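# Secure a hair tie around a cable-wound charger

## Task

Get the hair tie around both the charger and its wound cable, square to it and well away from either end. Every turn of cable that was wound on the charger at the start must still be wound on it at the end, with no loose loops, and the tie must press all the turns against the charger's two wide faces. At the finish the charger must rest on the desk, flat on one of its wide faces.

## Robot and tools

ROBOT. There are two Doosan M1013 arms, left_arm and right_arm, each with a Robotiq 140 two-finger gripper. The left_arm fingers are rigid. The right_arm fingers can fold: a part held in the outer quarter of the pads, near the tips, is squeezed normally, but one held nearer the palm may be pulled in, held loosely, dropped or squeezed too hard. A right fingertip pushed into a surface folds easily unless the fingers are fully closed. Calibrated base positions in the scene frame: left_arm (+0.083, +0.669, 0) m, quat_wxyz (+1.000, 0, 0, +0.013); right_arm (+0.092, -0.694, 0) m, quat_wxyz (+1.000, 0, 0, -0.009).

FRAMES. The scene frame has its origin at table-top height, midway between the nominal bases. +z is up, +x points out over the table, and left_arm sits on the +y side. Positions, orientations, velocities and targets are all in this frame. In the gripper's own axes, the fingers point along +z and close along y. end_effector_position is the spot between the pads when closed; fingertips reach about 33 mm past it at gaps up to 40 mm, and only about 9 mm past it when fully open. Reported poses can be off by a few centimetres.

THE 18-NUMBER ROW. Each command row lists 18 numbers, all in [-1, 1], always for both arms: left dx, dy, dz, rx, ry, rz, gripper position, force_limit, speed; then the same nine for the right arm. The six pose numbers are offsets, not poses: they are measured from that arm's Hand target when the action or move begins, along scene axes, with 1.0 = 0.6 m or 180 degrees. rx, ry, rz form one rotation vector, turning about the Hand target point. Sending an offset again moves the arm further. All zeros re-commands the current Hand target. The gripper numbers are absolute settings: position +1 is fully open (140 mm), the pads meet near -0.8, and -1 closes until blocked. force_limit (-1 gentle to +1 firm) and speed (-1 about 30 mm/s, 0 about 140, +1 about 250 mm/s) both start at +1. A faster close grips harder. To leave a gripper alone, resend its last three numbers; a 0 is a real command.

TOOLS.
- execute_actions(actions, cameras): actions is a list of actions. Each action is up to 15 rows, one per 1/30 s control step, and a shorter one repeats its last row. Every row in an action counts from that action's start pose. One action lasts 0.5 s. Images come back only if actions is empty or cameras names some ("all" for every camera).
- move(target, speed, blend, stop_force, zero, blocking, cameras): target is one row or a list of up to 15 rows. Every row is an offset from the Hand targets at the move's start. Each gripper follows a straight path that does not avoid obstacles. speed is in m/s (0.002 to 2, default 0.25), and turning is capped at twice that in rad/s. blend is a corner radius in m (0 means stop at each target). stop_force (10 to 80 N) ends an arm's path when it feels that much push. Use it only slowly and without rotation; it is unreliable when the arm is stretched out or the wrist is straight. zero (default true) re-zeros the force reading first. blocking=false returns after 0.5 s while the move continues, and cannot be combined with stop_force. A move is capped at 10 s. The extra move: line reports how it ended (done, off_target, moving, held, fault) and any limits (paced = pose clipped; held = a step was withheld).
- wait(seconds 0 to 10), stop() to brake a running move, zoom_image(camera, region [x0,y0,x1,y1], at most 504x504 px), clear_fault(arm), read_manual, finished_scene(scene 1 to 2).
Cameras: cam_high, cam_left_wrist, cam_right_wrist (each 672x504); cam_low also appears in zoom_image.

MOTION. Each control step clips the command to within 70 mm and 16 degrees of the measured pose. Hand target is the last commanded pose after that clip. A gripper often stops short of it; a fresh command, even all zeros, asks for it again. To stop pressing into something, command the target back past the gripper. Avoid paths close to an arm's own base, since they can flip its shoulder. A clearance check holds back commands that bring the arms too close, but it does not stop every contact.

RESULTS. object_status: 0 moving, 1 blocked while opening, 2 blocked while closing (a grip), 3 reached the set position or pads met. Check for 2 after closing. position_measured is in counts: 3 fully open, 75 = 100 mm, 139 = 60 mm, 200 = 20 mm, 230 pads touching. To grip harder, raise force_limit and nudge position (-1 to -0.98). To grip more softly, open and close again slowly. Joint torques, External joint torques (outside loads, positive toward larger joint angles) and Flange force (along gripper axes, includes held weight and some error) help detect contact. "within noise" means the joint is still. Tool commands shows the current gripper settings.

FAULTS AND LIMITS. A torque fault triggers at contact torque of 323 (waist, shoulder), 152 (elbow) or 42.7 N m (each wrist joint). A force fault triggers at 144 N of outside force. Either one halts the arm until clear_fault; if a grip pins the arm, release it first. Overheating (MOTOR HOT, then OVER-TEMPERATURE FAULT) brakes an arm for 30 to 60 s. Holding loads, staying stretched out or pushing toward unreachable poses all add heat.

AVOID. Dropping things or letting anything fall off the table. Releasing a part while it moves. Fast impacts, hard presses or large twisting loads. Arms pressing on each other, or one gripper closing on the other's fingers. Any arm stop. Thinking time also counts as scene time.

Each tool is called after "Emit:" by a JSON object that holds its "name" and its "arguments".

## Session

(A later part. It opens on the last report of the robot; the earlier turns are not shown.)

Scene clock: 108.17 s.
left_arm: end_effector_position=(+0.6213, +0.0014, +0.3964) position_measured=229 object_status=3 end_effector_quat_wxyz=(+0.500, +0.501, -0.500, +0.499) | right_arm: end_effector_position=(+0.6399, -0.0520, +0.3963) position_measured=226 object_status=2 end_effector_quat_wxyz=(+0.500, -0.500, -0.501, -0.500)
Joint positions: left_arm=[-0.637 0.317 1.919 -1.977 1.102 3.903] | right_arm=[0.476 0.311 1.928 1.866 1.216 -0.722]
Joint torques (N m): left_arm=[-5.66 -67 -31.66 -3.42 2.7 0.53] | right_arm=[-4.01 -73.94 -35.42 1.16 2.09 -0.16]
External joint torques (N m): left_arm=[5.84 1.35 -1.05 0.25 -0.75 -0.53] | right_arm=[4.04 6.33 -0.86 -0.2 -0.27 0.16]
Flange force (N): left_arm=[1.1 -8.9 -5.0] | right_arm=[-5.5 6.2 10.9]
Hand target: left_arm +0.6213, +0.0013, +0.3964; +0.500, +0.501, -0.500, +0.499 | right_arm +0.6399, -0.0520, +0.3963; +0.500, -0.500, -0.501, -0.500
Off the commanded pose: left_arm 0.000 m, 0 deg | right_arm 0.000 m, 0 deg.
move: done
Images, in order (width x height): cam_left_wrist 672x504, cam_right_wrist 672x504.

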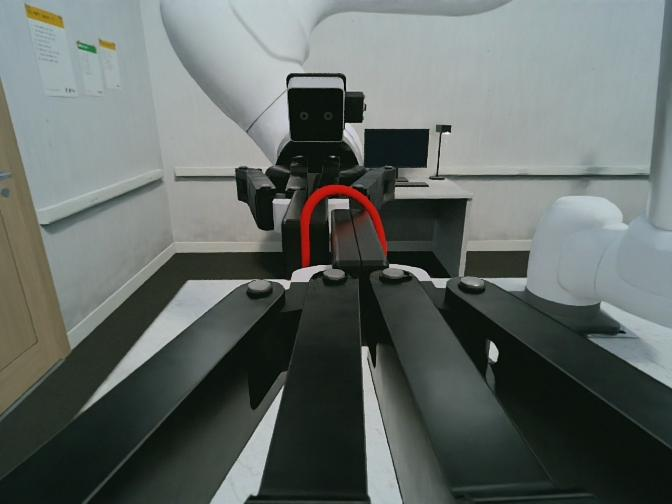

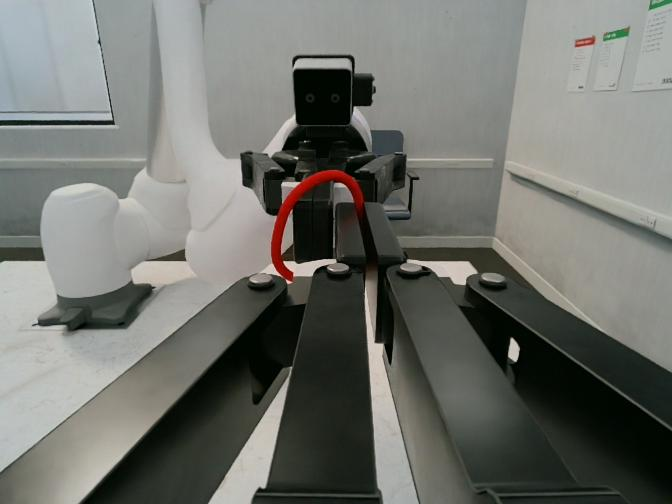

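Emit:
{"name": "move", "arguments": {"target": [[0,0.04,0,0,0,0,-0.8,0,-1,0,0,0,0,0,0,-1,-0.5,-1],[0,0.04,-0.0115,0,0,0,-0.8,0,-1,0,0,0,0,0,0,-1,-0.5,-1],[0,0.0025,-0.0115,0,0,0,-0.8,0,-1,0,0,0,0,0,0,-1,-0.5,-1]], "speed": 0.04, "cameras": ["cam_left_wrist","cam_right_wrist"]}}

Emit:
{"name": "zoom_image", "arguments": {"camera": "cam_right_wrist", "region": [230, 150, 430, 300]}}

Emit:
{"name": "zoom_image", "arguments": {"camera": "cam_left_wrist", "region": [230, 150, 430, 300]}}

Scene clock: 120.97 s.
left_arm: end_effector_position=(+0.6213, +0.0029, +0.3895) position_measured=229 object_status=3 end_effector_quat_wxyz=(+0.500, +0.501, -0.500, +0.499) | right_arm: end_effector_position=(+0.6399, -0.0520, +0.3963) position_measured=226 object_status=2 end_effector_quat_wxyz=(+0.500, -0.500, -0.501, -0.500)
Joint positions: left_arm=[-0.635 0.323 1.926 -1.982 1.108 3.915] | right_arm=[0.476 0.311 1.928 1.866 1.216 -0.722]
Joint torques (N m): left_arm=[-4.73 -69.58 -30.26 -3.37 2.68 0.6] | right_arm=[-4.01 -74.02 -35.43 1.12 2.13 -0.13]
External joint torques (N m): left_arm=[4.48 4.15 -1.96 0.21 -0.71 -0.6] | right_arm=[4.02 6.28 -0.9 -0.16 -0.32 0.13]
Flange force (N): left_arm=[-1.2 -12.4 -0.4] | right_arm=[-5.5 6.2 11.0]
Hand target: left_arm +0.6213, +0.0028, +0.3895; +0.500, +0.501, -0.500, +0.499 | right_arm +0.6399, -0.0520, +0.3963; +0.500, -0.500, -0.501, -0.500
Off the commanded pose: left_arm 0.000 m, 0 deg | right_arm 0.000 m, 0 deg.
move: done
Images, in order (width x height): cam_left_wrist 672x504, cam_right_wrist 672x504.

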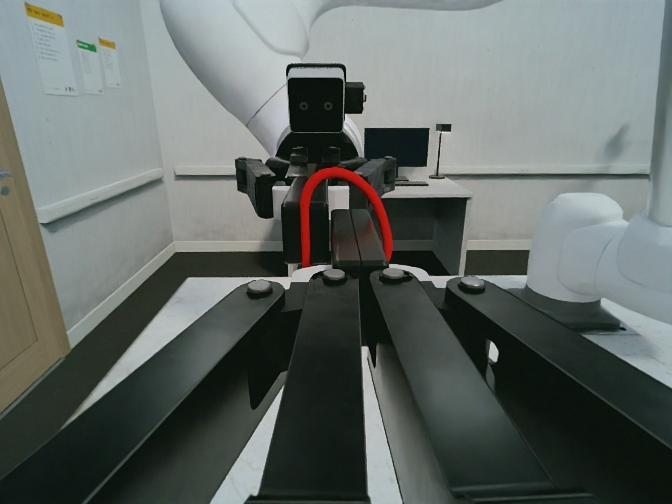

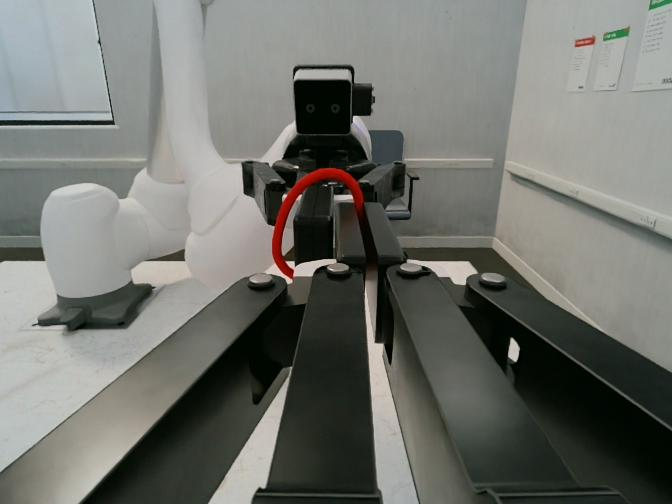

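Scaled by 2.520 from the camera's 672x504 image, which has a finer 960x720 frame.

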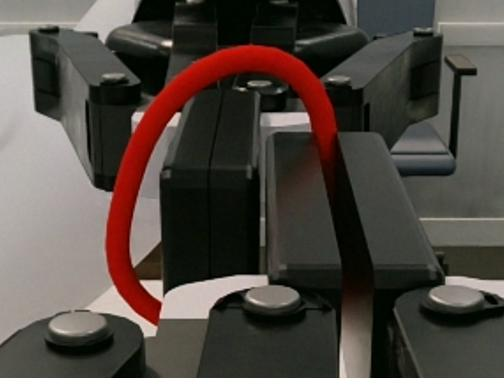

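Scaled by 2.520 from the camera's 672x504 image, which has a finer 960x720 frame.

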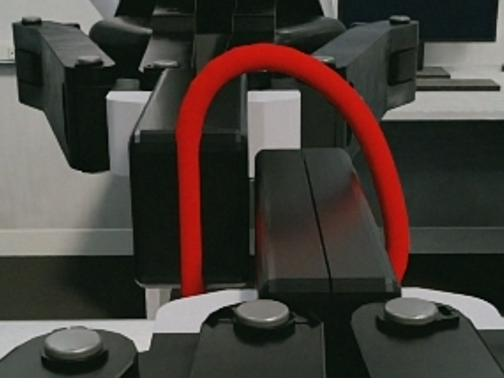

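Emit:
{"name": "move", "arguments": {"target": [[-0.0125,-0.002,0.001,0,0,0,-0.8,0,-1,0,0,0,0,0,0,-1,-0.5,-1],[-0.0125,-0.002,0.001,0,0,0,-0.616,0,-1,0,0,0,0,0,0,-1,-0.5,-1]], "speed": 0.02, "cameras": ["cam_left_wrist","cam_right_wrist"]}}

Emit:
{"name": "zoom_image", "arguments": {"camera": "cam_right_wrist", "region": [230, 150, 430, 300]}}

Emit:
{"name": "zoom_image", "arguments": {"camera": "cam_left_wrist", "region": [230, 150, 430, 300]}}

Scene clock: 126.57 s.
left_arm: end_effector_position=(+0.6138, +0.0016, +0.3901) position_measured=207 object_status=0 end_effector_quat_wxyz=(+0.500, +0.501, -0.500, +0.499) | right_arm: end_effector_position=(+0.6399, -0.0520, +0.3963) position_measured=226 object_status=2 end_effector_quat_wxyz=(+0.500, -0.500, -0.501, -0.500)
Joint positions: left_arm=[-0.644 0.315 1.936 -1.99 1.103 3.921] | right_arm=[0.476 0.311 1.928 1.866 1.216 -0.722]
Joint torques (N m): left_arm=[-4.33 -66.78 -29.97 -2.77 2.93 0.48] | right_arm=[-5.43 -73.85 -36.31 1.7 1.62 -0.13]
External joint torques (N m): left_arm=[4.18 1.69 -2.41 -0.43 -0.94 -0.48] | right_arm=[5.47 6.07 -0.02 -0.74 0.2 0.13]
Flange force (N): left_arm=[1.2 -9.3 -0.4] | right_arm=[-5.8 4.0 10.9]
Hand target: left_arm +0.6138, +0.0016, +0.3901; +0.500, +0.501, -0.500, +0.499 | right_arm +0.6399, -0.0520, +0.3963; +0.500, -0.500, -0.501, -0.500
Off the commanded pose: left_arm 0.000 m, 0 deg | right_arm 0.000 m, 0 deg.
move: done
Images, in order (width x height): cam_left_wrist 672x504, cam_right_wrist 672x504.

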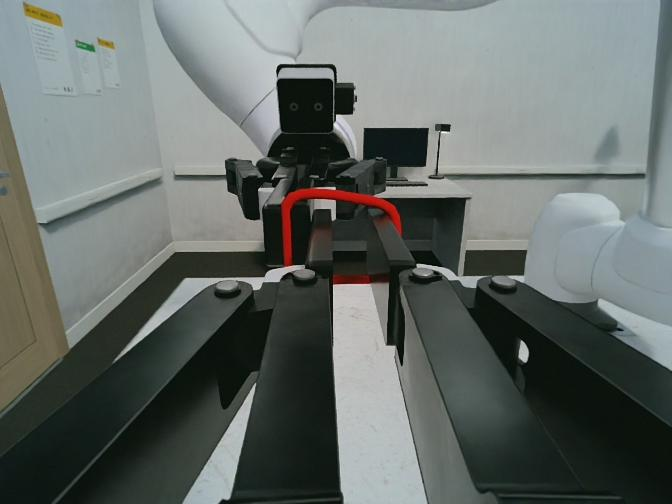

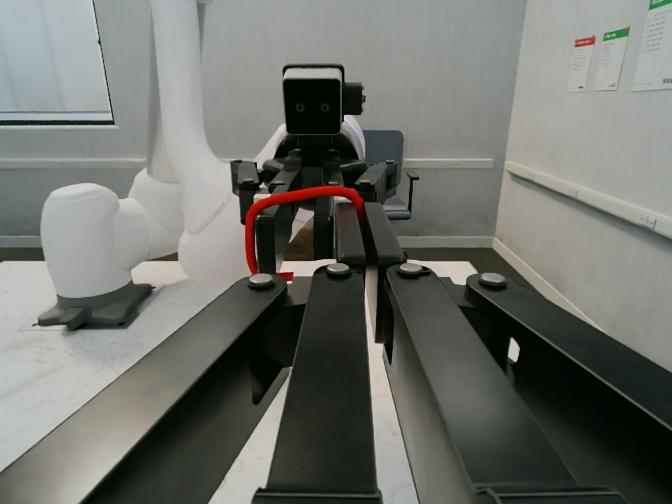

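Scaled by 2.520 from the camera's 672x504 image, which has a finer 960x720 frame.

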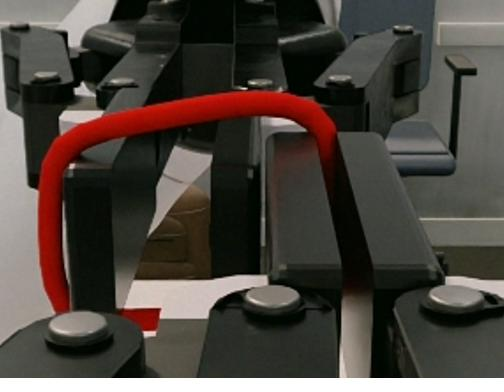

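Scaled by 2.520 from the camera's 672x504 image, which has a finer 960x720 frame.

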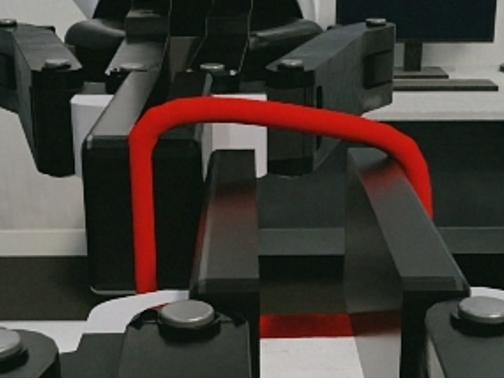

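Emit:
{"name": "move", "arguments": {"target": [[-0.0083,0,0.003,0,0,0,-0.616,0,-1,0,0,0,0,0,0,-1,-0.5,-1],[-0.0083,0,0.003,0,0,0,-0.55,1,-1,0,0,0,0,0,0,-1,-0.5,-1]], "speed": 0.02}}

Emit:
{"name": "move", "arguments": {"target": [[0,0,0,0,0,0,-0.55,1,-1,0,0,0,0,0,0,-0.74,0,-1],[0,0,0,0,0,0,-0.55,1,-1,0,-0.1,0,0,0,0,-0.74,0,-1]], "speed": 0.05, "cameras": ["cam_left_wrist","cam_right_wrist"]}}

Emit:
{"name": "zoom_image", "arguments": {"camera": "cam_right_wrist", "region": [230, 150, 430, 300]}}

Emit:
{"name": "zoom_image", "arguments": {"camera": "cam_left_wrist", "region": [230, 150, 430, 300]}}

Scene clock: 135.20 s.
left_arm: end_effector_position=(+0.6088, +0.0016, +0.3919) position_measured=199 object_status=0 end_effector_quat_wxyz=(+0.500, +0.501, -0.500, +0.499) | right_arm: end_effector_position=(+0.6399, -0.0520, +0.3963) position_measured=226 object_status=2 end_effector_quat_wxyz=(+0.500, -0.500, -0.501, -0.500)
Joint positions: left_arm=[-0.649 0.307 1.943 -1.993 1.099 3.922] | right_arm=[0.476 0.311 1.928 1.866 1.216 -0.722]
Joint torques (N m): left_arm=[-6.12 -66.88 -29.31 -2.2 3.52 0.5] | right_arm=[-7.03 -73.17 -37.11 2.35 0.91 -0.16]
External joint torques (N m): left_arm=[6.04 2.77 -3.04 -0.98 -1.53 -0.5] | right_arm=[7.02 5.57 0.81 -1.39 0.9 0.16]
Flange force (N): left_arm=[0.5 -12.5 -0.3] | right_arm=[-5.8 1.7 10.6]
Hand target: left_arm +0.6088, +0.0016, +0.3919; +0.500, +0.501, -0.500, +0.499 | right_arm +0.6399, -0.0520, +0.3963; +0.500, -0.500, -0.501, -0.500
Off the commanded pose: left_arm 0.000 m, 0 deg | right_arm 0.000 m, 0 deg.
move: done

Scene clock: 137.23 s.
left_arm: end_effector_position=(+0.6088, +0.0016, +0.3920) position_measured=199 object_status=3 end_effector_quat_wxyz=(+0.500, +0.501, -0.500, +0.499) | right_arm: end_effector_position=(+0.6398, -0.1119, +0.3963) position_measured=222 object_status=3 end_effector_quat_wxyz=(+0.500, -0.500, -0.501, -0.500)
Joint positions: left_arm=[-0.649 0.307 1.943 -1.993 1.099 3.922] | right_arm=[0.387 0.274 1.98 1.809 1.288 -0.718]
Joint torques (N m): left_arm=[-3.06 -65.74 -30.74 -3.35 2.48 0.53] | right_arm=[-3.92 -69.41 -35.12 1.46 2.04 -0.13]
External joint torques (N m): left_arm=[3.21 1.41 -1.66 0.17 -0.49 -0.53] | right_arm=[3.95 6.33 -0.58 -0.26 -0.24 0.13]
Flange force (N): left_arm=[1.2 -7.7 -1.2] | right_arm=[-6.1 6.6 10.2]
Hand target: left_arm +0.6088, +0.0016, +0.3919; +0.500, +0.501, -0.500, +0.499 | right_arm +0.6399, -0.1120, +0.3963; +0.500, -0.500, -0.501, -0.500
Off the commanded pose: left_arm 0.000 m, 0 deg | right_arm 0.000 m, 0 deg.
move: done
Images, in order (width x height): cam_left_wrist 672x504, cam_right_wrist 672x504.

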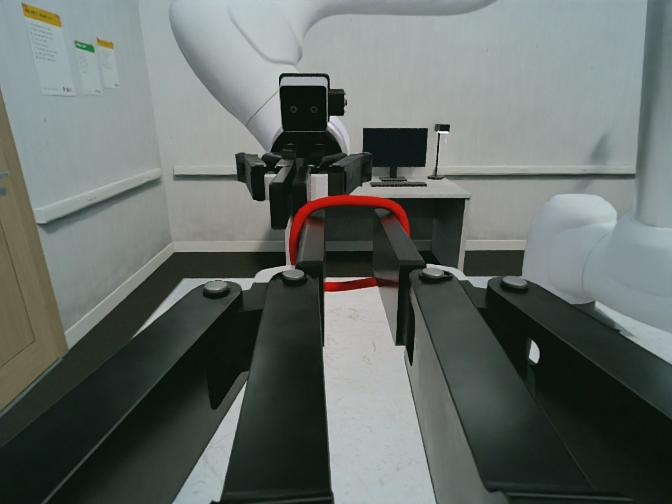

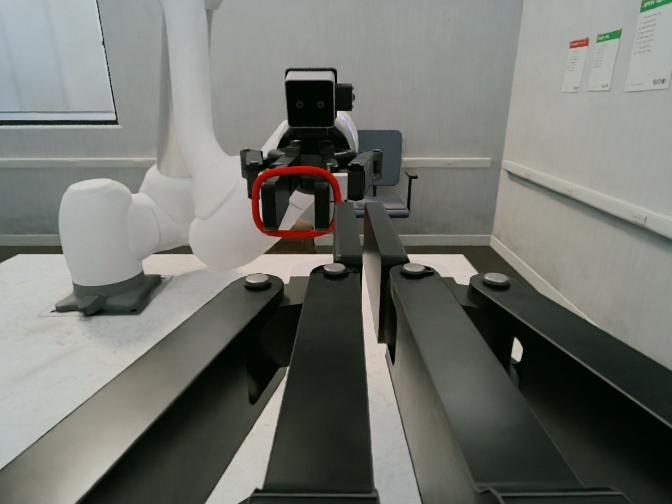

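Scaled by 2.520 from the camera's 672x504 image, which has a finer 960x720 frame.

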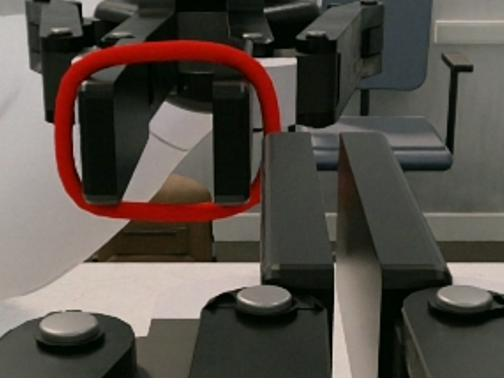

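Scaled by 2.520 from the camera's 672x504 image, which has a finer 960x720 frame.

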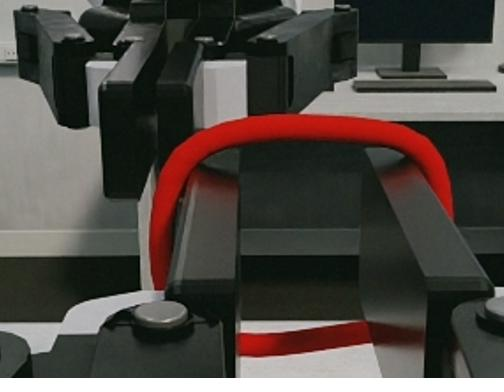

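Emit:
{"name": "move", "arguments": {"target": [[0,0.6,0.1,0,0,0,-0.4,1,-1,0,-0.05,0,0,0,0,0.3,0,0],[0,0.6,0.1,0,0,0,-0.4,1,-1,-0.272,0.232,-0.294,-0.2567,-0.538,0.538,0.3,0,0]], "speed": 0.3, "cameras": ["cam_left_wrist","cam_right_wrist"]}}

Emit:
{"name": "zoom_image", "arguments": {"camera": "cam_right_wrist", "region": [200, 120, 500, 345]}}

Emit:
{"name": "zoom_image", "arguments": {"camera": "cam_left_wrist", "region": [230, 150, 430, 300]}}

Scene clock: 151.70 s.
left_arm: end_effector_position=(+0.6088, +0.3616, +0.4519) position_measured=179 object_status=3 end_effector_quat_wxyz=(+0.500, +0.501, -0.500, +0.499) | right_arm: end_effector_position=(+0.4767, +0.0272, +0.2199) position_measured=91 object_status=3 end_effector_quat_wxyz=(+0.001, -0.334, +0.943, +0.000)
Joint positions: left_arm=[-0.044 0.104 2.069 -1.58 1.556 3.742] | right_arm=[1.057 0.466 1.383 -0.002 1.292 -1.212]
Joint torques (N m): left_arm=[-2.72 -44.79 -31.07 -2.52 2.14 0.51] | right_arm=[-5.21 -93.35 -38.71 4.49 0.27 0.15]
External joint torques (N m): left_arm=[2.65 0.81 -1.72 0.14 -0.53 -0.51] | right_arm=[5.04 7.64 -1.1 -0.39 -0.23 -0.15]
Flange force (N): left_arm=[1.9 -4.4 -4.6] | right_arm=[-11.3 11.3 2.5]
Hand target: left_arm +0.6088, +0.3616, +0.4519; +0.500, +0.501, -0.500, +0.499 | right_arm +0.4767, +0.0272, +0.2199; +0.001, -0.334, +0.943, -0.001
Off the commanded pose: left_arm 0.000 m, 0 deg | right_arm 0.000 m, 0 deg.
move: done
Images, in order (width x height): cam_left_wrist 672x504, cam_right_wrist 672x504.

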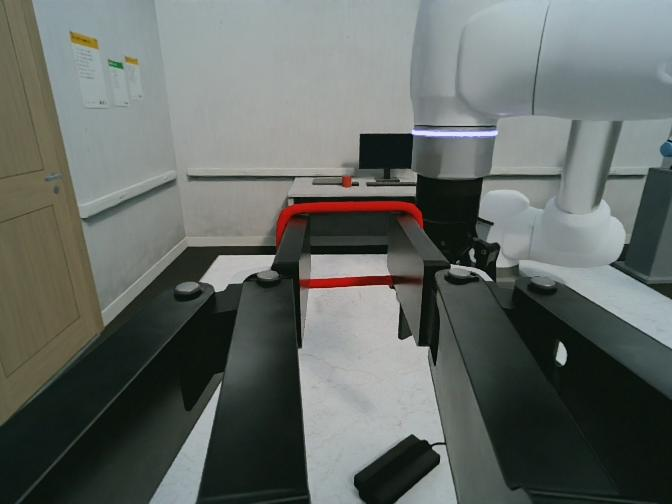

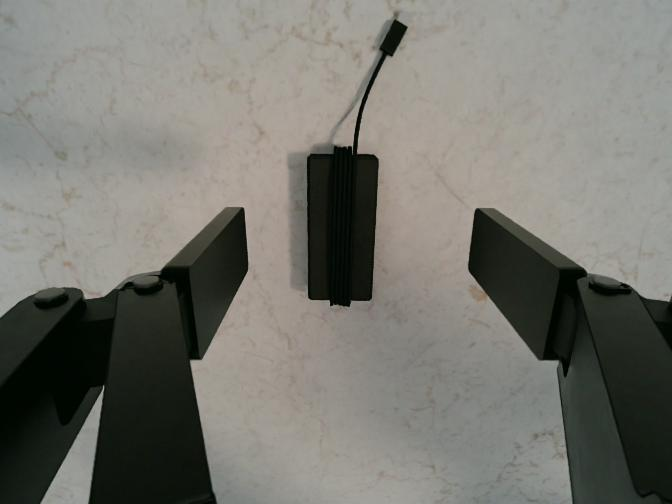

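Scaled by 1.680 from the camera's 672x504 image, which has a finer 960x720 frame.

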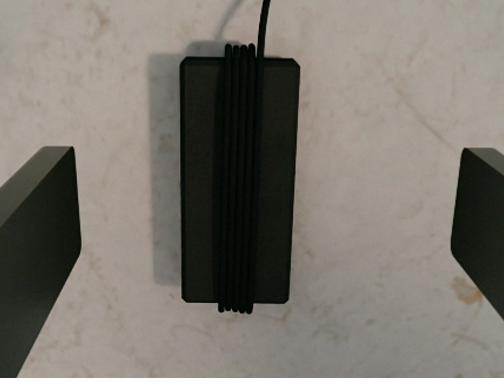

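Scaled by 2.520 from the camera's 672x504 image, which has a finer 960x720 frame.

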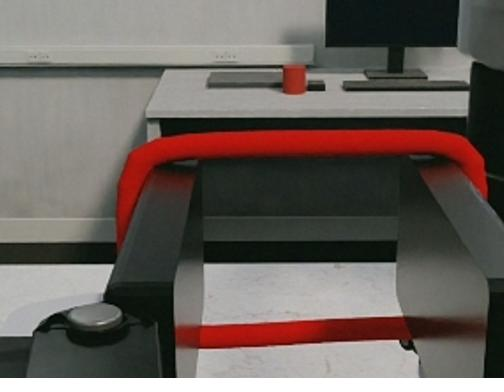

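Emit:
{"name": "move", "arguments": {"target": [[0,0,0,0,0,0,-0.4,1,-1,0.003,-0.004,-0.298,0,0,0,0.2,0,-1],[0,0,0,0,0,0,-0.4,1,-1,0.003,-0.004,-0.298,0,0,0,-1,0,-1]], "speed": 0.12}}

Emit:
{"name": "wait", "arguments": {"seconds": 1.0}}

Emit:
{"name": "move", "arguments": {"target": [0,0,0,0,0,0,-0.4,1,-1,0,0,0.08,0,0,0,-1,0,-1], "speed": 0.05, "cameras": ["cam_right_wrist"]}}

Emit:
{"name": "zoom_image", "arguments": {"camera": "cam_right_wrist", "region": [240, 170, 480, 500]}}

Scene clock: 162.97 s.
left_arm: end_effector_position=(+0.6088, +0.3616, +0.4519) position_measured=179 object_status=3 end_effector_quat_wxyz=(+0.500, +0.501, -0.500, +0.499) | right_arm: end_effector_position=(+0.4785, +0.0248, +0.0411) position_measured=147 object_status=0 end_effector_quat_wxyz=(+0.001, -0.334, +0.943, -0.001)
Joint positions: left_arm=[-0.044 0.104 2.069 -1.58 1.556 3.742] | right_arm=[1.053 0.583 1.548 -0.002 1.011 -1.215]
Joint torques (N m): left_arm=[-2.6 -44.63 -31.22 -2.49 2.07 0.5] | right_arm=[-3.54 -96.64 -33.9 4.11 -0.41 -0.21]
External joint torques (N m): left_arm=[2.51 0.99 -1.5 0.13 -0.47 -0.5] | right_arm=[3.52 4.9 -1.32 -0.49 0.44 0.21]
Flange force (N): left_arm=[1.5 -4.3 -4.4] | right_arm=[-7.9 8.3 2.7]
Hand target: left_arm +0.6088, +0.3616, +0.4519; +0.500, +0.501, -0.500, +0.499 | right_arm +0.4785, +0.0248, +0.0411; +0.001, -0.334, +0.943, -0.001
Off the commanded pose: left_arm 0.000 m, 0 deg | right_arm 0.000 m, 0 deg.
move: done

Scene clock: 163.97 s.
left_arm: end_effector_position=(+0.6088, +0.3616, +0.4519) position_measured=179 object_status=3 end_effector_quat_wxyz=(+0.500, +0.501, -0.500, +0.499) | right_arm: end_effector_position=(+0.4785, +0.0248, +0.0411) position_measured=147 object_status=2 end_effector_quat_wxyz=(+0.001, -0.334, +0.943, -0.001)
Joint positions: left_arm=[-0.044 0.104 2.069 -1.58 1.556 3.742] | right_arm=[1.053 0.583 1.548 -0.002 1.011 -1.215]
Joint torques (N m): left_arm=[-3.03 -44.96 -31.15 -2.47 2.05 0.57] | right_arm=[-3.36 -96.38 -33.9 4.11 -0.35 -0.22]
External joint torques (N m): left_arm=[2.99 1.28 -1.59 0.11 -0.45 -0.57] | right_arm=[3.45 5.01 -1.2 -0.49 0.38 0.22]
Flange force (N): left_arm=[1.4 -4.9 -5.3] | right_arm=[-7.7 8.1 2.9]
Hand target: left_arm +0.6088, +0.3616, +0.4519; +0.500, +0.501, -0.500, +0.499 | right_arm +0.4785, +0.0248, +0.0411; +0.001, -0.334, +0.943, -0.001
Tool commands: left_gripper/position=-0.4 left_gripper/force_limit=+1.0 left_gripper/speed=-1.0 right_gripper/position=-1.0 right_gripper/force_limit=+0.0 right_gripper/speed=-1.0
Off the commanded pose: left_arm 0.000 m, 0 deg | right_arm 0.000 m, 0 deg.
wait: 1.00 s; at rest by 0.17 s

Scene clock: 165.27 s.
left_arm: end_effector_position=(+0.6088, +0.3616, +0.4519) position_measured=179 object_status=3 end_effector_quat_wxyz=(+0.500, +0.501, -0.500, +0.499) | right_arm: end_effector_position=(+0.4785, +0.0248, +0.0890) position_measured=147 object_status=2 end_effector_quat_wxyz=(+0.001, -0.334, +0.943, -0.001)
Joint positions: left_arm=[-0.044 0.104 2.069 -1.58 1.556 3.742] | right_arm=[1.053 0.544 1.514 -0.002 1.084 -1.215]
Joint torques (N m): left_arm=[-2.82 -44.95 -31.23 -2.51 2.11 0.52] | right_arm=[-3.85 -99.99 -37 3.99 0.28 -0.12]
External joint torques (N m): left_arm=[2.86 1.07 -1.57 0.16 -0.5 -0.52] | right_arm=[3.87 10.69 0.5 -0.23 -0.25 0.12]
Flange force (N): left_arm=[1.5 -4.5 -5.0] | right_arm=[-11.1 10.0 8.8]
Hand target: left_arm +0.6088, +0.3616, +0.4519; +0.500, +0.501, -0.500, +0.499 | right_arm +0.4785, +0.0248, +0.0891; +0.001, -0.334, +0.943, -0.001
Off the commanded pose: left_arm 0.000 m, 0 deg | right_arm 0.000 m, 0 deg.
move: done
Images, in order (width x height): cam_right_wrist 672x504.

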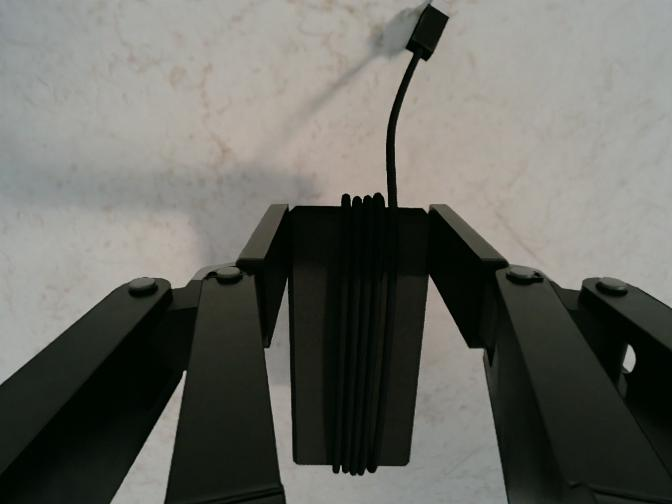

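Scaled by 1.527 from the camera's 672x504 image, which has a finer 960x720 frame.

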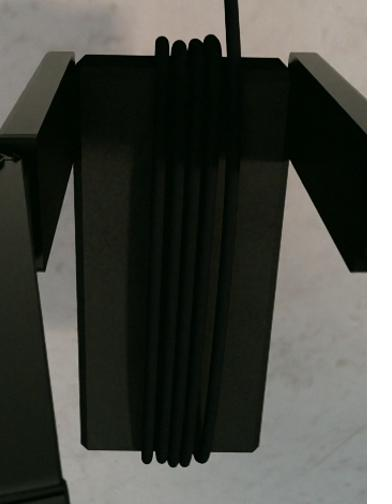

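Emit:
{"name": "move", "arguments": {"target": [[0,0,0,0,0,0,0.07,1,-1,0.2027,-0.2415,0.52,0,0,0.2833,-1,0,-1],[-0.0138,-0.486,-0.133,0,0,0,0.07,1,-1,0.2027,-0.2415,0.52,0,0,0.2833,-1,0,-1]], "speed": 0.18, "cameras": ["cam_left_wrist","cam_right_wrist"]}}

Emit:
{"name": "zoom_image", "arguments": {"camera": "cam_left_wrist", "region": [200, 90, 480, 300]}}

Emit:
{"name": "zoom_image", "arguments": {"camera": "cam_right_wrist", "region": [200, 190, 500, 504]}}

Scene clock: 178.17 s.
left_arm: end_effector_position=(+0.6005, +0.0701, +0.3722) position_measured=121 object_status=3 end_effector_quat_wxyz=(+0.500, +0.501, -0.500, +0.499) | right_arm: end_effector_position=(+0.6001, -0.1201, +0.4011) position_measured=147 object_status=2 end_effector_quat_wxyz=(-0.001, +0.707, -0.707, +0.000)
Joint positions: left_arm=[-0.561 0.274 2.036 -1.949 1.184 3.954] | right_arm=[0.819 0.338 1.239 0 1.563 -2.341]
Joint torques (N m): left_arm=[-3.33 -60.46 -28.31 -3.08 2.5 0.61] | right_arm=[-3.99 -84.94 -42.54 4.7 0.2 -0.14]
External joint torques (N m): left_arm=[3.56 1.76 -1.86 0.11 -0.47 -0.62] | right_arm=[4 9.52 1.09 -0.47 -0.17 0.14]
Flange force (N): left_arm=[0.8 -8.7 -2.3] | right_arm=[-13.9 -5.1 2.4]
Hand target: left_arm +0.6005, +0.0700, +0.3721; +0.500, +0.501, -0.500, +0.499 | right_arm +0.6001, -0.1201, +0.4011; -0.001, +0.707, -0.707, +0.000
Off the commanded pose: left_arm 0.000 m, 0 deg | right_arm 0.000 m, 0 deg.
move: done
Images, in order (width x height): cam_left_wrist 672x504, cam_right_wrist 672x504.

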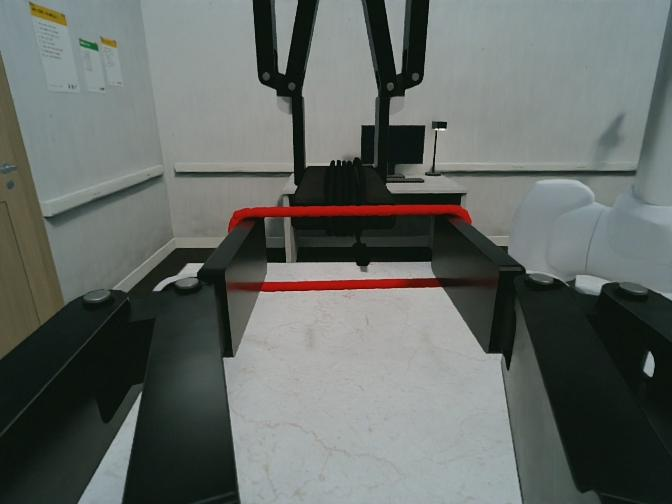

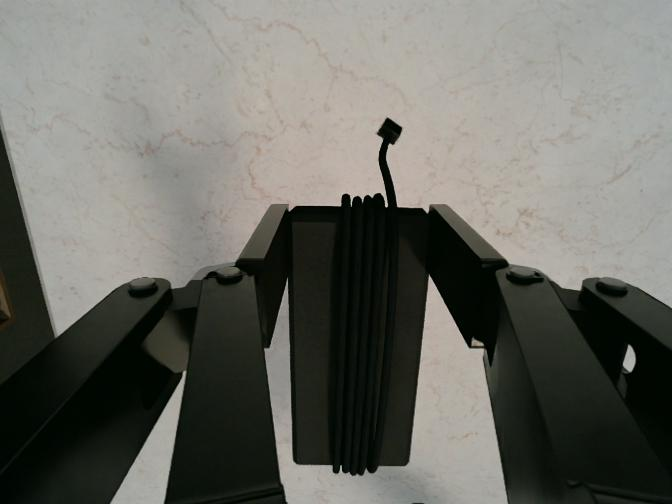

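Scaled by 1.800 from the camera's 672x504 image, which has a finer 960x720 frame.

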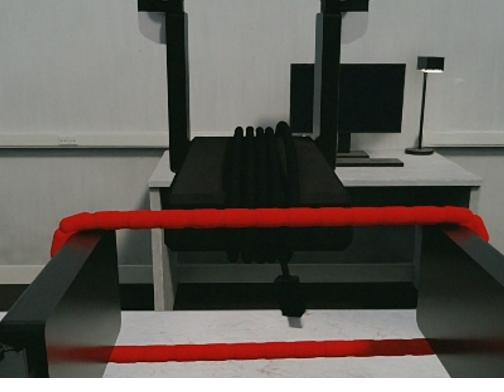

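Scaled by 1.605 from the camera's 672x504 image, which has a finer 960x720 frame.

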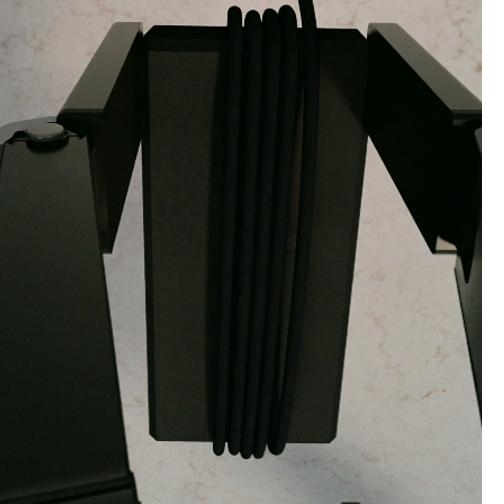

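Emit:
{"name": "move", "arguments": {"target": [0,-0.075,-0.0024,0,0,0,0.07,1,-1,0,0,0,0,0,0,-1,0,-1], "speed": 0.06, "cameras": ["cam_left_wrist","cam_right_wrist"]}}

Emit:
{"name": "zoom_image", "arguments": {"camera": "cam_left_wrist", "region": [200, 110, 480, 320]}}

Emit:
{"name": "zoom_image", "arguments": {"camera": "cam_right_wrist", "region": [200, 190, 500, 504]}}

Scene clock: 187.43 s.
left_arm: end_effector_position=(+0.6005, +0.0251, +0.3707) position_measured=121 object_status=3 end_effector_quat_wxyz=(+0.500, +0.501, -0.500, +0.499) | right_arm: end_effector_position=(+0.6001, -0.1201, +0.4011) position_measured=147 object_status=2 end_effector_quat_wxyz=(-0.001, +0.707, -0.707, +0.000)
Joint positions: left_arm=[-0.625 0.305 1.996 -1.997 1.137 3.965] | right_arm=[0.819 0.338 1.239 0 1.563 -2.341]
Joint torques (N m): left_arm=[-1.58 -63.08 -29.7 -3.37 3.02 0.55] | right_arm=[-3.87 -84.96 -42.48 4.7 0.21 -0.14]
External joint torques (N m): left_arm=[1.57 0.44 -1.09 0.28 -0.95 -0.55] | right_arm=[3.9 9.63 1.07 -0.48 -0.19 0.14]
Flange force (N): left_arm=[2.2 -4.1 -0.1] | right_arm=[-14.0 -5.4 2.4]
Hand target: left_arm +0.6005, +0.0250, +0.3707; +0.500, +0.501, -0.500, +0.499 | right_arm +0.6001, -0.1201, +0.4011; -0.001, +0.707, -0.707, +0.000
Off the commanded pose: left_arm 0.000 m, 0 deg | right_arm 0.000 m, 0 deg.
move: done
Images, in order (width x height): cam_left_wrist 672x504, cam_right_wrist 672x504.

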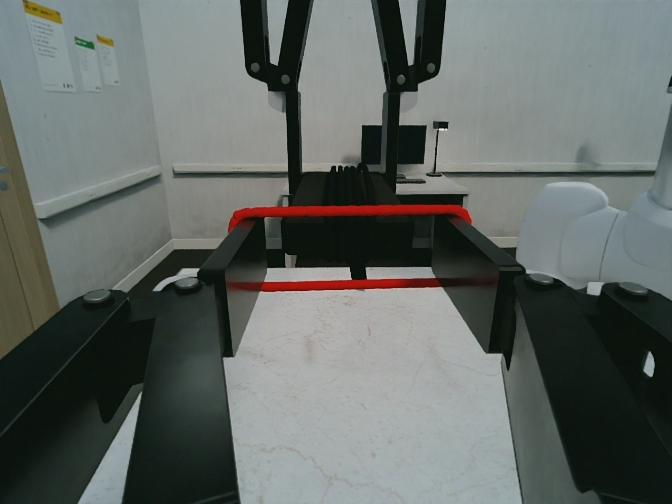

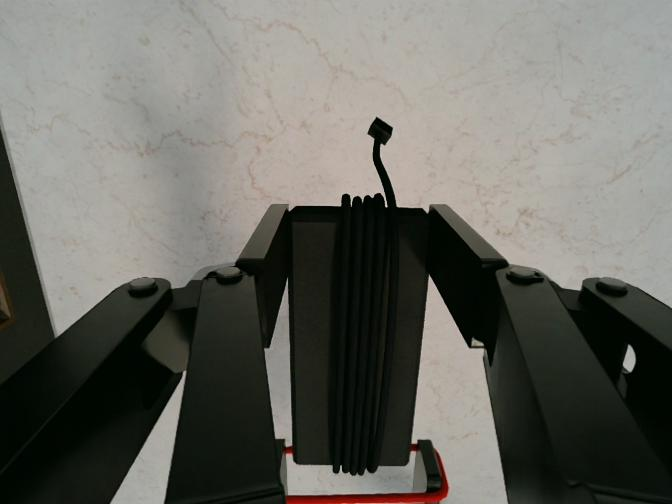

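Scaled by 1.800 from the camera's 672x504 image, which has a finer 960x720 frame.

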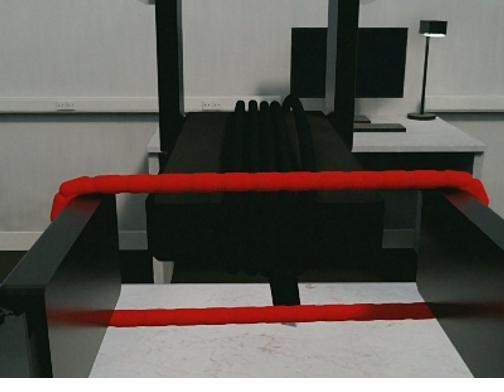

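Scaled by 1.605 from the camera's 672x504 image, which has a finer 960x720 frame.

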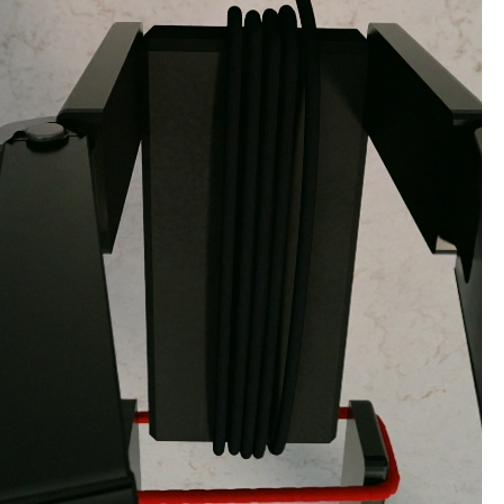

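Emit:
{"name": "move", "arguments": {"target": [0,-0.065,0,0,0,0,0.07,1,-1,0,0,0,0,0,0,-1,0,-1], "speed": 0.025, "cameras": ["cam_left_wrist","cam_right_wrist"]}}

Emit:
{"name": "zoom_image", "arguments": {"camera": "cam_left_wrist", "region": [200, 110, 480, 320]}}

Emit:
{"name": "zoom_image", "arguments": {"camera": "cam_right_wrist", "region": [200, 190, 500, 504]}}

Scene clock: 194.90 s.
left_arm: end_effector_position=(+0.6005, -0.0139, +0.3707) position_measured=121 object_status=3 end_effector_quat_wxyz=(+0.500, +0.501, -0.500, +0.499) | right_arm: end_effector_position=(+0.6001, -0.1201, +0.4011) position_measured=147 object_status=2 end_effector_quat_wxyz=(-0.001, +0.707, -0.707, +0.000)
Joint positions: left_arm=[-0.676 0.333 1.955 -2.033 1.096 3.97] | right_arm=[0.819 0.338 1.239 0 1.563 -2.341]
Joint torques (N m): left_arm=[-2.1 -66.53 -29.23 -3.13 2.75 0.52] | right_arm=[-3.91 -85.06 -42.85 4.84 0.04 -0.19]
External joint torques (N m): left_arm=[2.1 0.68 -2.03 -0.03 -0.67 -0.52] | right_arm=[3.93 9.35 1.31 -0.61 -0.01 0.19]
Flange force (N): left_arm=[2.1 -6.2 0.7] | right_arm=[-13.4 -4.7 2.5]
Hand target: left_arm +0.6005, -0.0140, +0.3707; +0.500, +0.501, -0.500, +0.499 | right_arm +0.6001, -0.1201, +0.4011; -0.001, +0.707, -0.707, +0.000
Off the commanded pose: left_arm 0.000 m, 0 deg | right_arm 0.000 m, 0 deg.
move: done
Images, in order (width x height): cam_left_wrist 672x504, cam_right_wrist 672x504.

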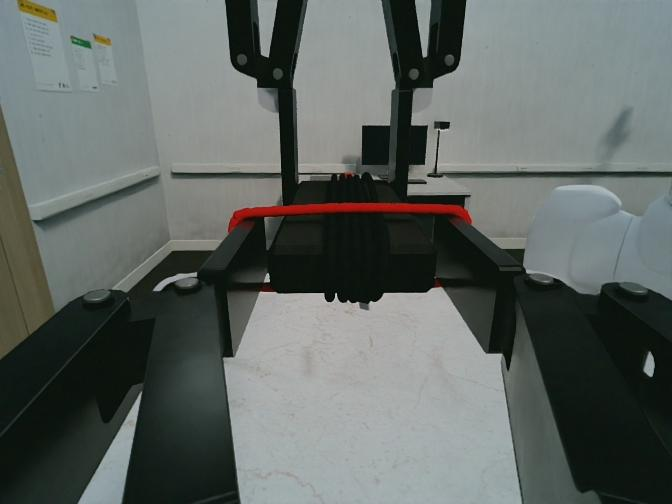

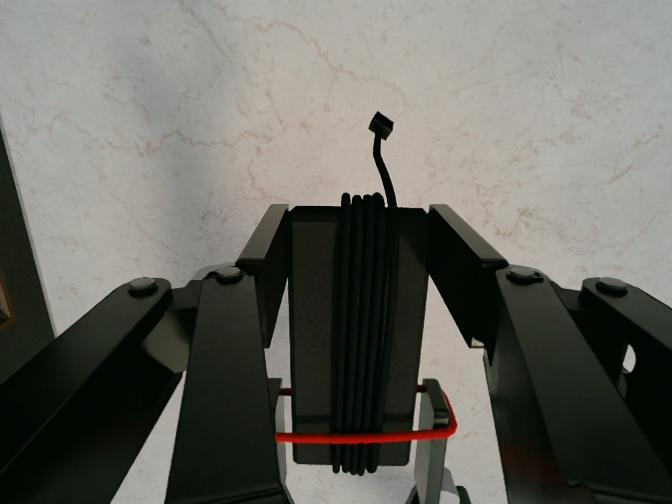

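Scaled by 1.800 from the camera's 672x504 image, which has a finer 960x720 frame.

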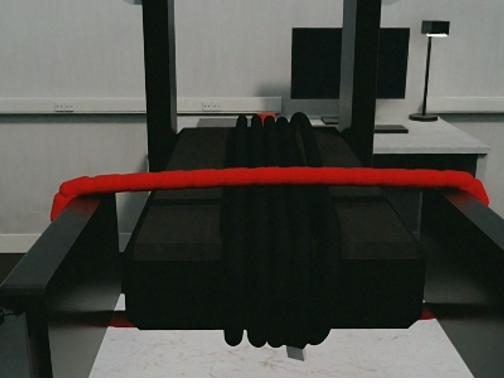

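Scaled by 1.605 from the camera's 672x504 image, which has a finer 960x720 frame.

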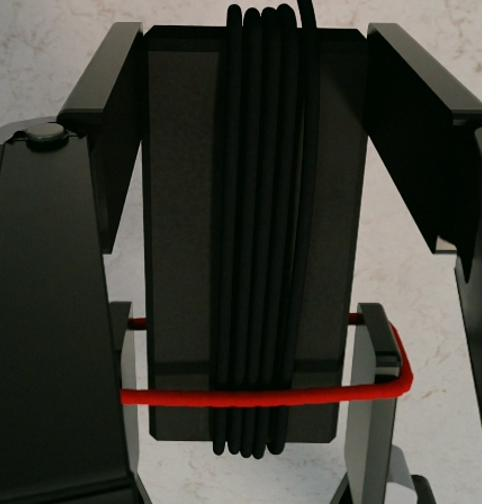

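Emit:
{"name": "move", "arguments": {"target": [[0,-0.0535,0,0,0,0,0.07,1,-1,0,0,0,0,0,0,-1,0,-1]], "speed": 0.03}}

Emit:
{"name": "move", "arguments": {"target": [0,0,0,0,0,0,-1,-0.4,-1,0,0,0,0,0,0,-1,0,-1]}}

Emit:
{"name": "wait", "arguments": {"seconds": 1.2, "cameras": ["cam_left_wrist","cam_right_wrist"]}}

Emit:
{"name": "zoom_image", "arguments": {"camera": "cam_right_wrist", "region": [200, 190, 500, 504]}}

Scene clock: 200.83 s.
left_arm: end_effector_position=(+0.6005, -0.0460, +0.3707) position_measured=121 object_status=3 end_effector_quat_wxyz=(+0.500, +0.501, -0.500, +0.499) | right_arm: end_effector_position=(+0.6001, -0.1201, +0.4011) position_measured=147 object_status=2 end_effector_quat_wxyz=(-0.001, +0.707, -0.707, +0.000)
Joint positions: left_arm=[-0.716 0.357 1.919 -2.061 1.064 3.974] | right_arm=[0.819 0.338 1.239 0 1.563 -2.341]
Joint torques (N m): left_arm=[-2.8 -69.72 -30.87 -3.32 2.38 0.49] | right_arm=[-3.8 -84.96 -42.63 4.81 0.09 -0.14]
External joint torques (N m): left_arm=[2.72 0.89 -0.96 0.09 -0.3 -0.49] | right_arm=[3.75 9.83 1.28 -0.59 -0.07 0.14]
Flange force (N): left_arm=[0.9 -5.6 -1.3] | right_arm=[-13.8 -5.5 2.5]
Hand target: left_arm +0.6005, -0.0461, +0.3707; +0.500, +0.501, -0.500, +0.499 | right_arm +0.6001, -0.1201, +0.4011; -0.001, +0.707, -0.707, +0.000
Off the commanded pose: left_arm 0.000 m, 0 deg | right_arm 0.000 m, 0 deg.
move: done

Scene clock: 201.57 s.
left_arm: end_effector_position=(+0.6005, -0.0461, +0.3707) position_measured=144 object_status=0 end_effector_quat_wxyz=(+0.500, +0.501, -0.500, +0.499) | right_arm: end_effector_position=(+0.6001, -0.1201, +0.4011) position_measured=147 object_status=2 end_effector_quat_wxyz=(-0.001, +0.707, -0.707, +0.000)
Joint positions: left_arm=[-0.716 0.357 1.919 -2.061 1.064 3.974] | right_arm=[0.819 0.338 1.239 0 1.563 -2.341]
Joint torques (N m): left_arm=[-7.59 -70.12 -31.11 -3.13 2.85 0.48] | right_arm=[-2.53 -83.04 -44.86 5.86 -2.28 0.4]
External joint torques (N m): left_arm=[7.72 1.58 -0.61 -0.07 -0.78 -0.48] | right_arm=[2.59 7.7 3.44 -1.63 2.3 -0.4]
Flange force (N): left_arm=[0.1 -10.3 -6.5] | right_arm=[-6.9 -2.3 2.1]
Hand target: left_arm +0.6005, -0.0461, +0.3707; +0.500, +0.501, -0.500, +0.499 | right_arm +0.6001, -0.1201, +0.4011; -0.001, +0.707, -0.707, +0.000
Off the commanded pose: left_arm 0.000 m, 0 deg | right_arm 0.000 m, 0 deg.
move: done

Scene clock: 202.77 s.
left_arm: end_effector_position=(+0.6005, -0.0461, +0.3707) position_measured=144 object_status=2 end_effector_quat_wxyz=(+0.500, +0.501, -0.500, +0.499) | right_arm: end_effector_position=(+0.6001, -0.1201, +0.4011) position_measured=147 object_status=2 end_effector_quat_wxyz=(-0.001, +0.707, -0.707, +0.000)
Joint positions: left_arm=[-0.716 0.357 1.919 -2.061 1.064 3.974] | right_arm=[0.819 0.338 1.239 0 1.563 -2.341]
Joint torques (N m): left_arm=[-7.34 -70.31 -31.32 -3.08 2.91 0.5] | right_arm=[-2.09 -83.14 -44.82 5.85 -2.28 0.4]
External joint torques (N m): left_arm=[7.14 1.42 -0.57 -0.16 -0.81 -0.5] | right_arm=[2.1 7.98 3.49 -1.64 2.3 -0.4]
Flange force (N): left_arm=[0.3 -9.4 -5.9] | right_arm=[-6.7 -3.0 2.2]
Hand target: left_arm +0.6005, -0.0461, +0.3707; +0.500, +0.501, -0.500, +0.499 | right_arm +0.6001, -0.1201, +0.4011; -0.001, +0.707, -0.707, +0.000
Tool commands: left_gripper/position=-1.0 left_gripper/force_limit=-0.4 left_gripper/speed=-1.0 right_gripper/position=-1.0 right_gripper/force_limit=+0.0 right_gripper/speed=-1.0
Off the commanded pose: left_arm 0.000 m, 0 deg | right_arm 0.000 m, 0 deg.
wait: 1.20 s; at rest by 0.17 s
Images, in order (width x height): cam_left_wrist 672x504, cam_right_wrist 672x504.

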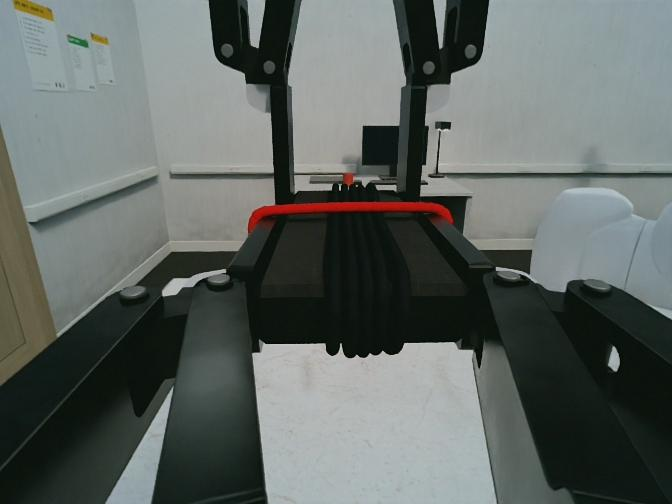

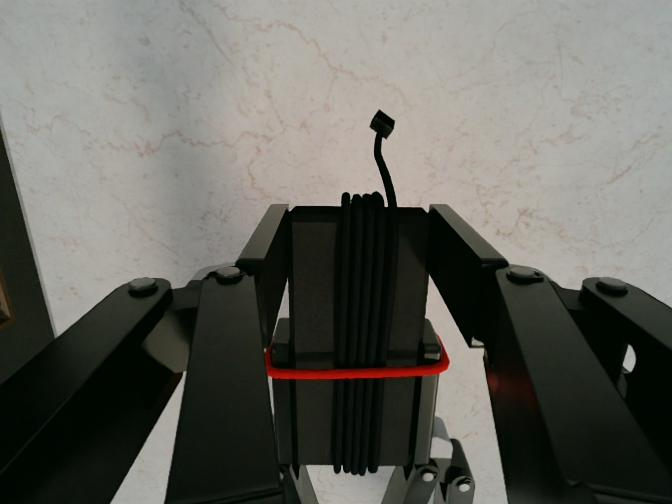

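Scaled by 1.605 from the camera's 672x504 image, which has a finer 960x720 frame.

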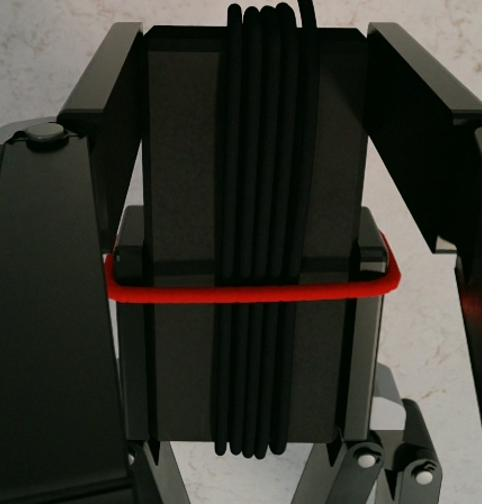

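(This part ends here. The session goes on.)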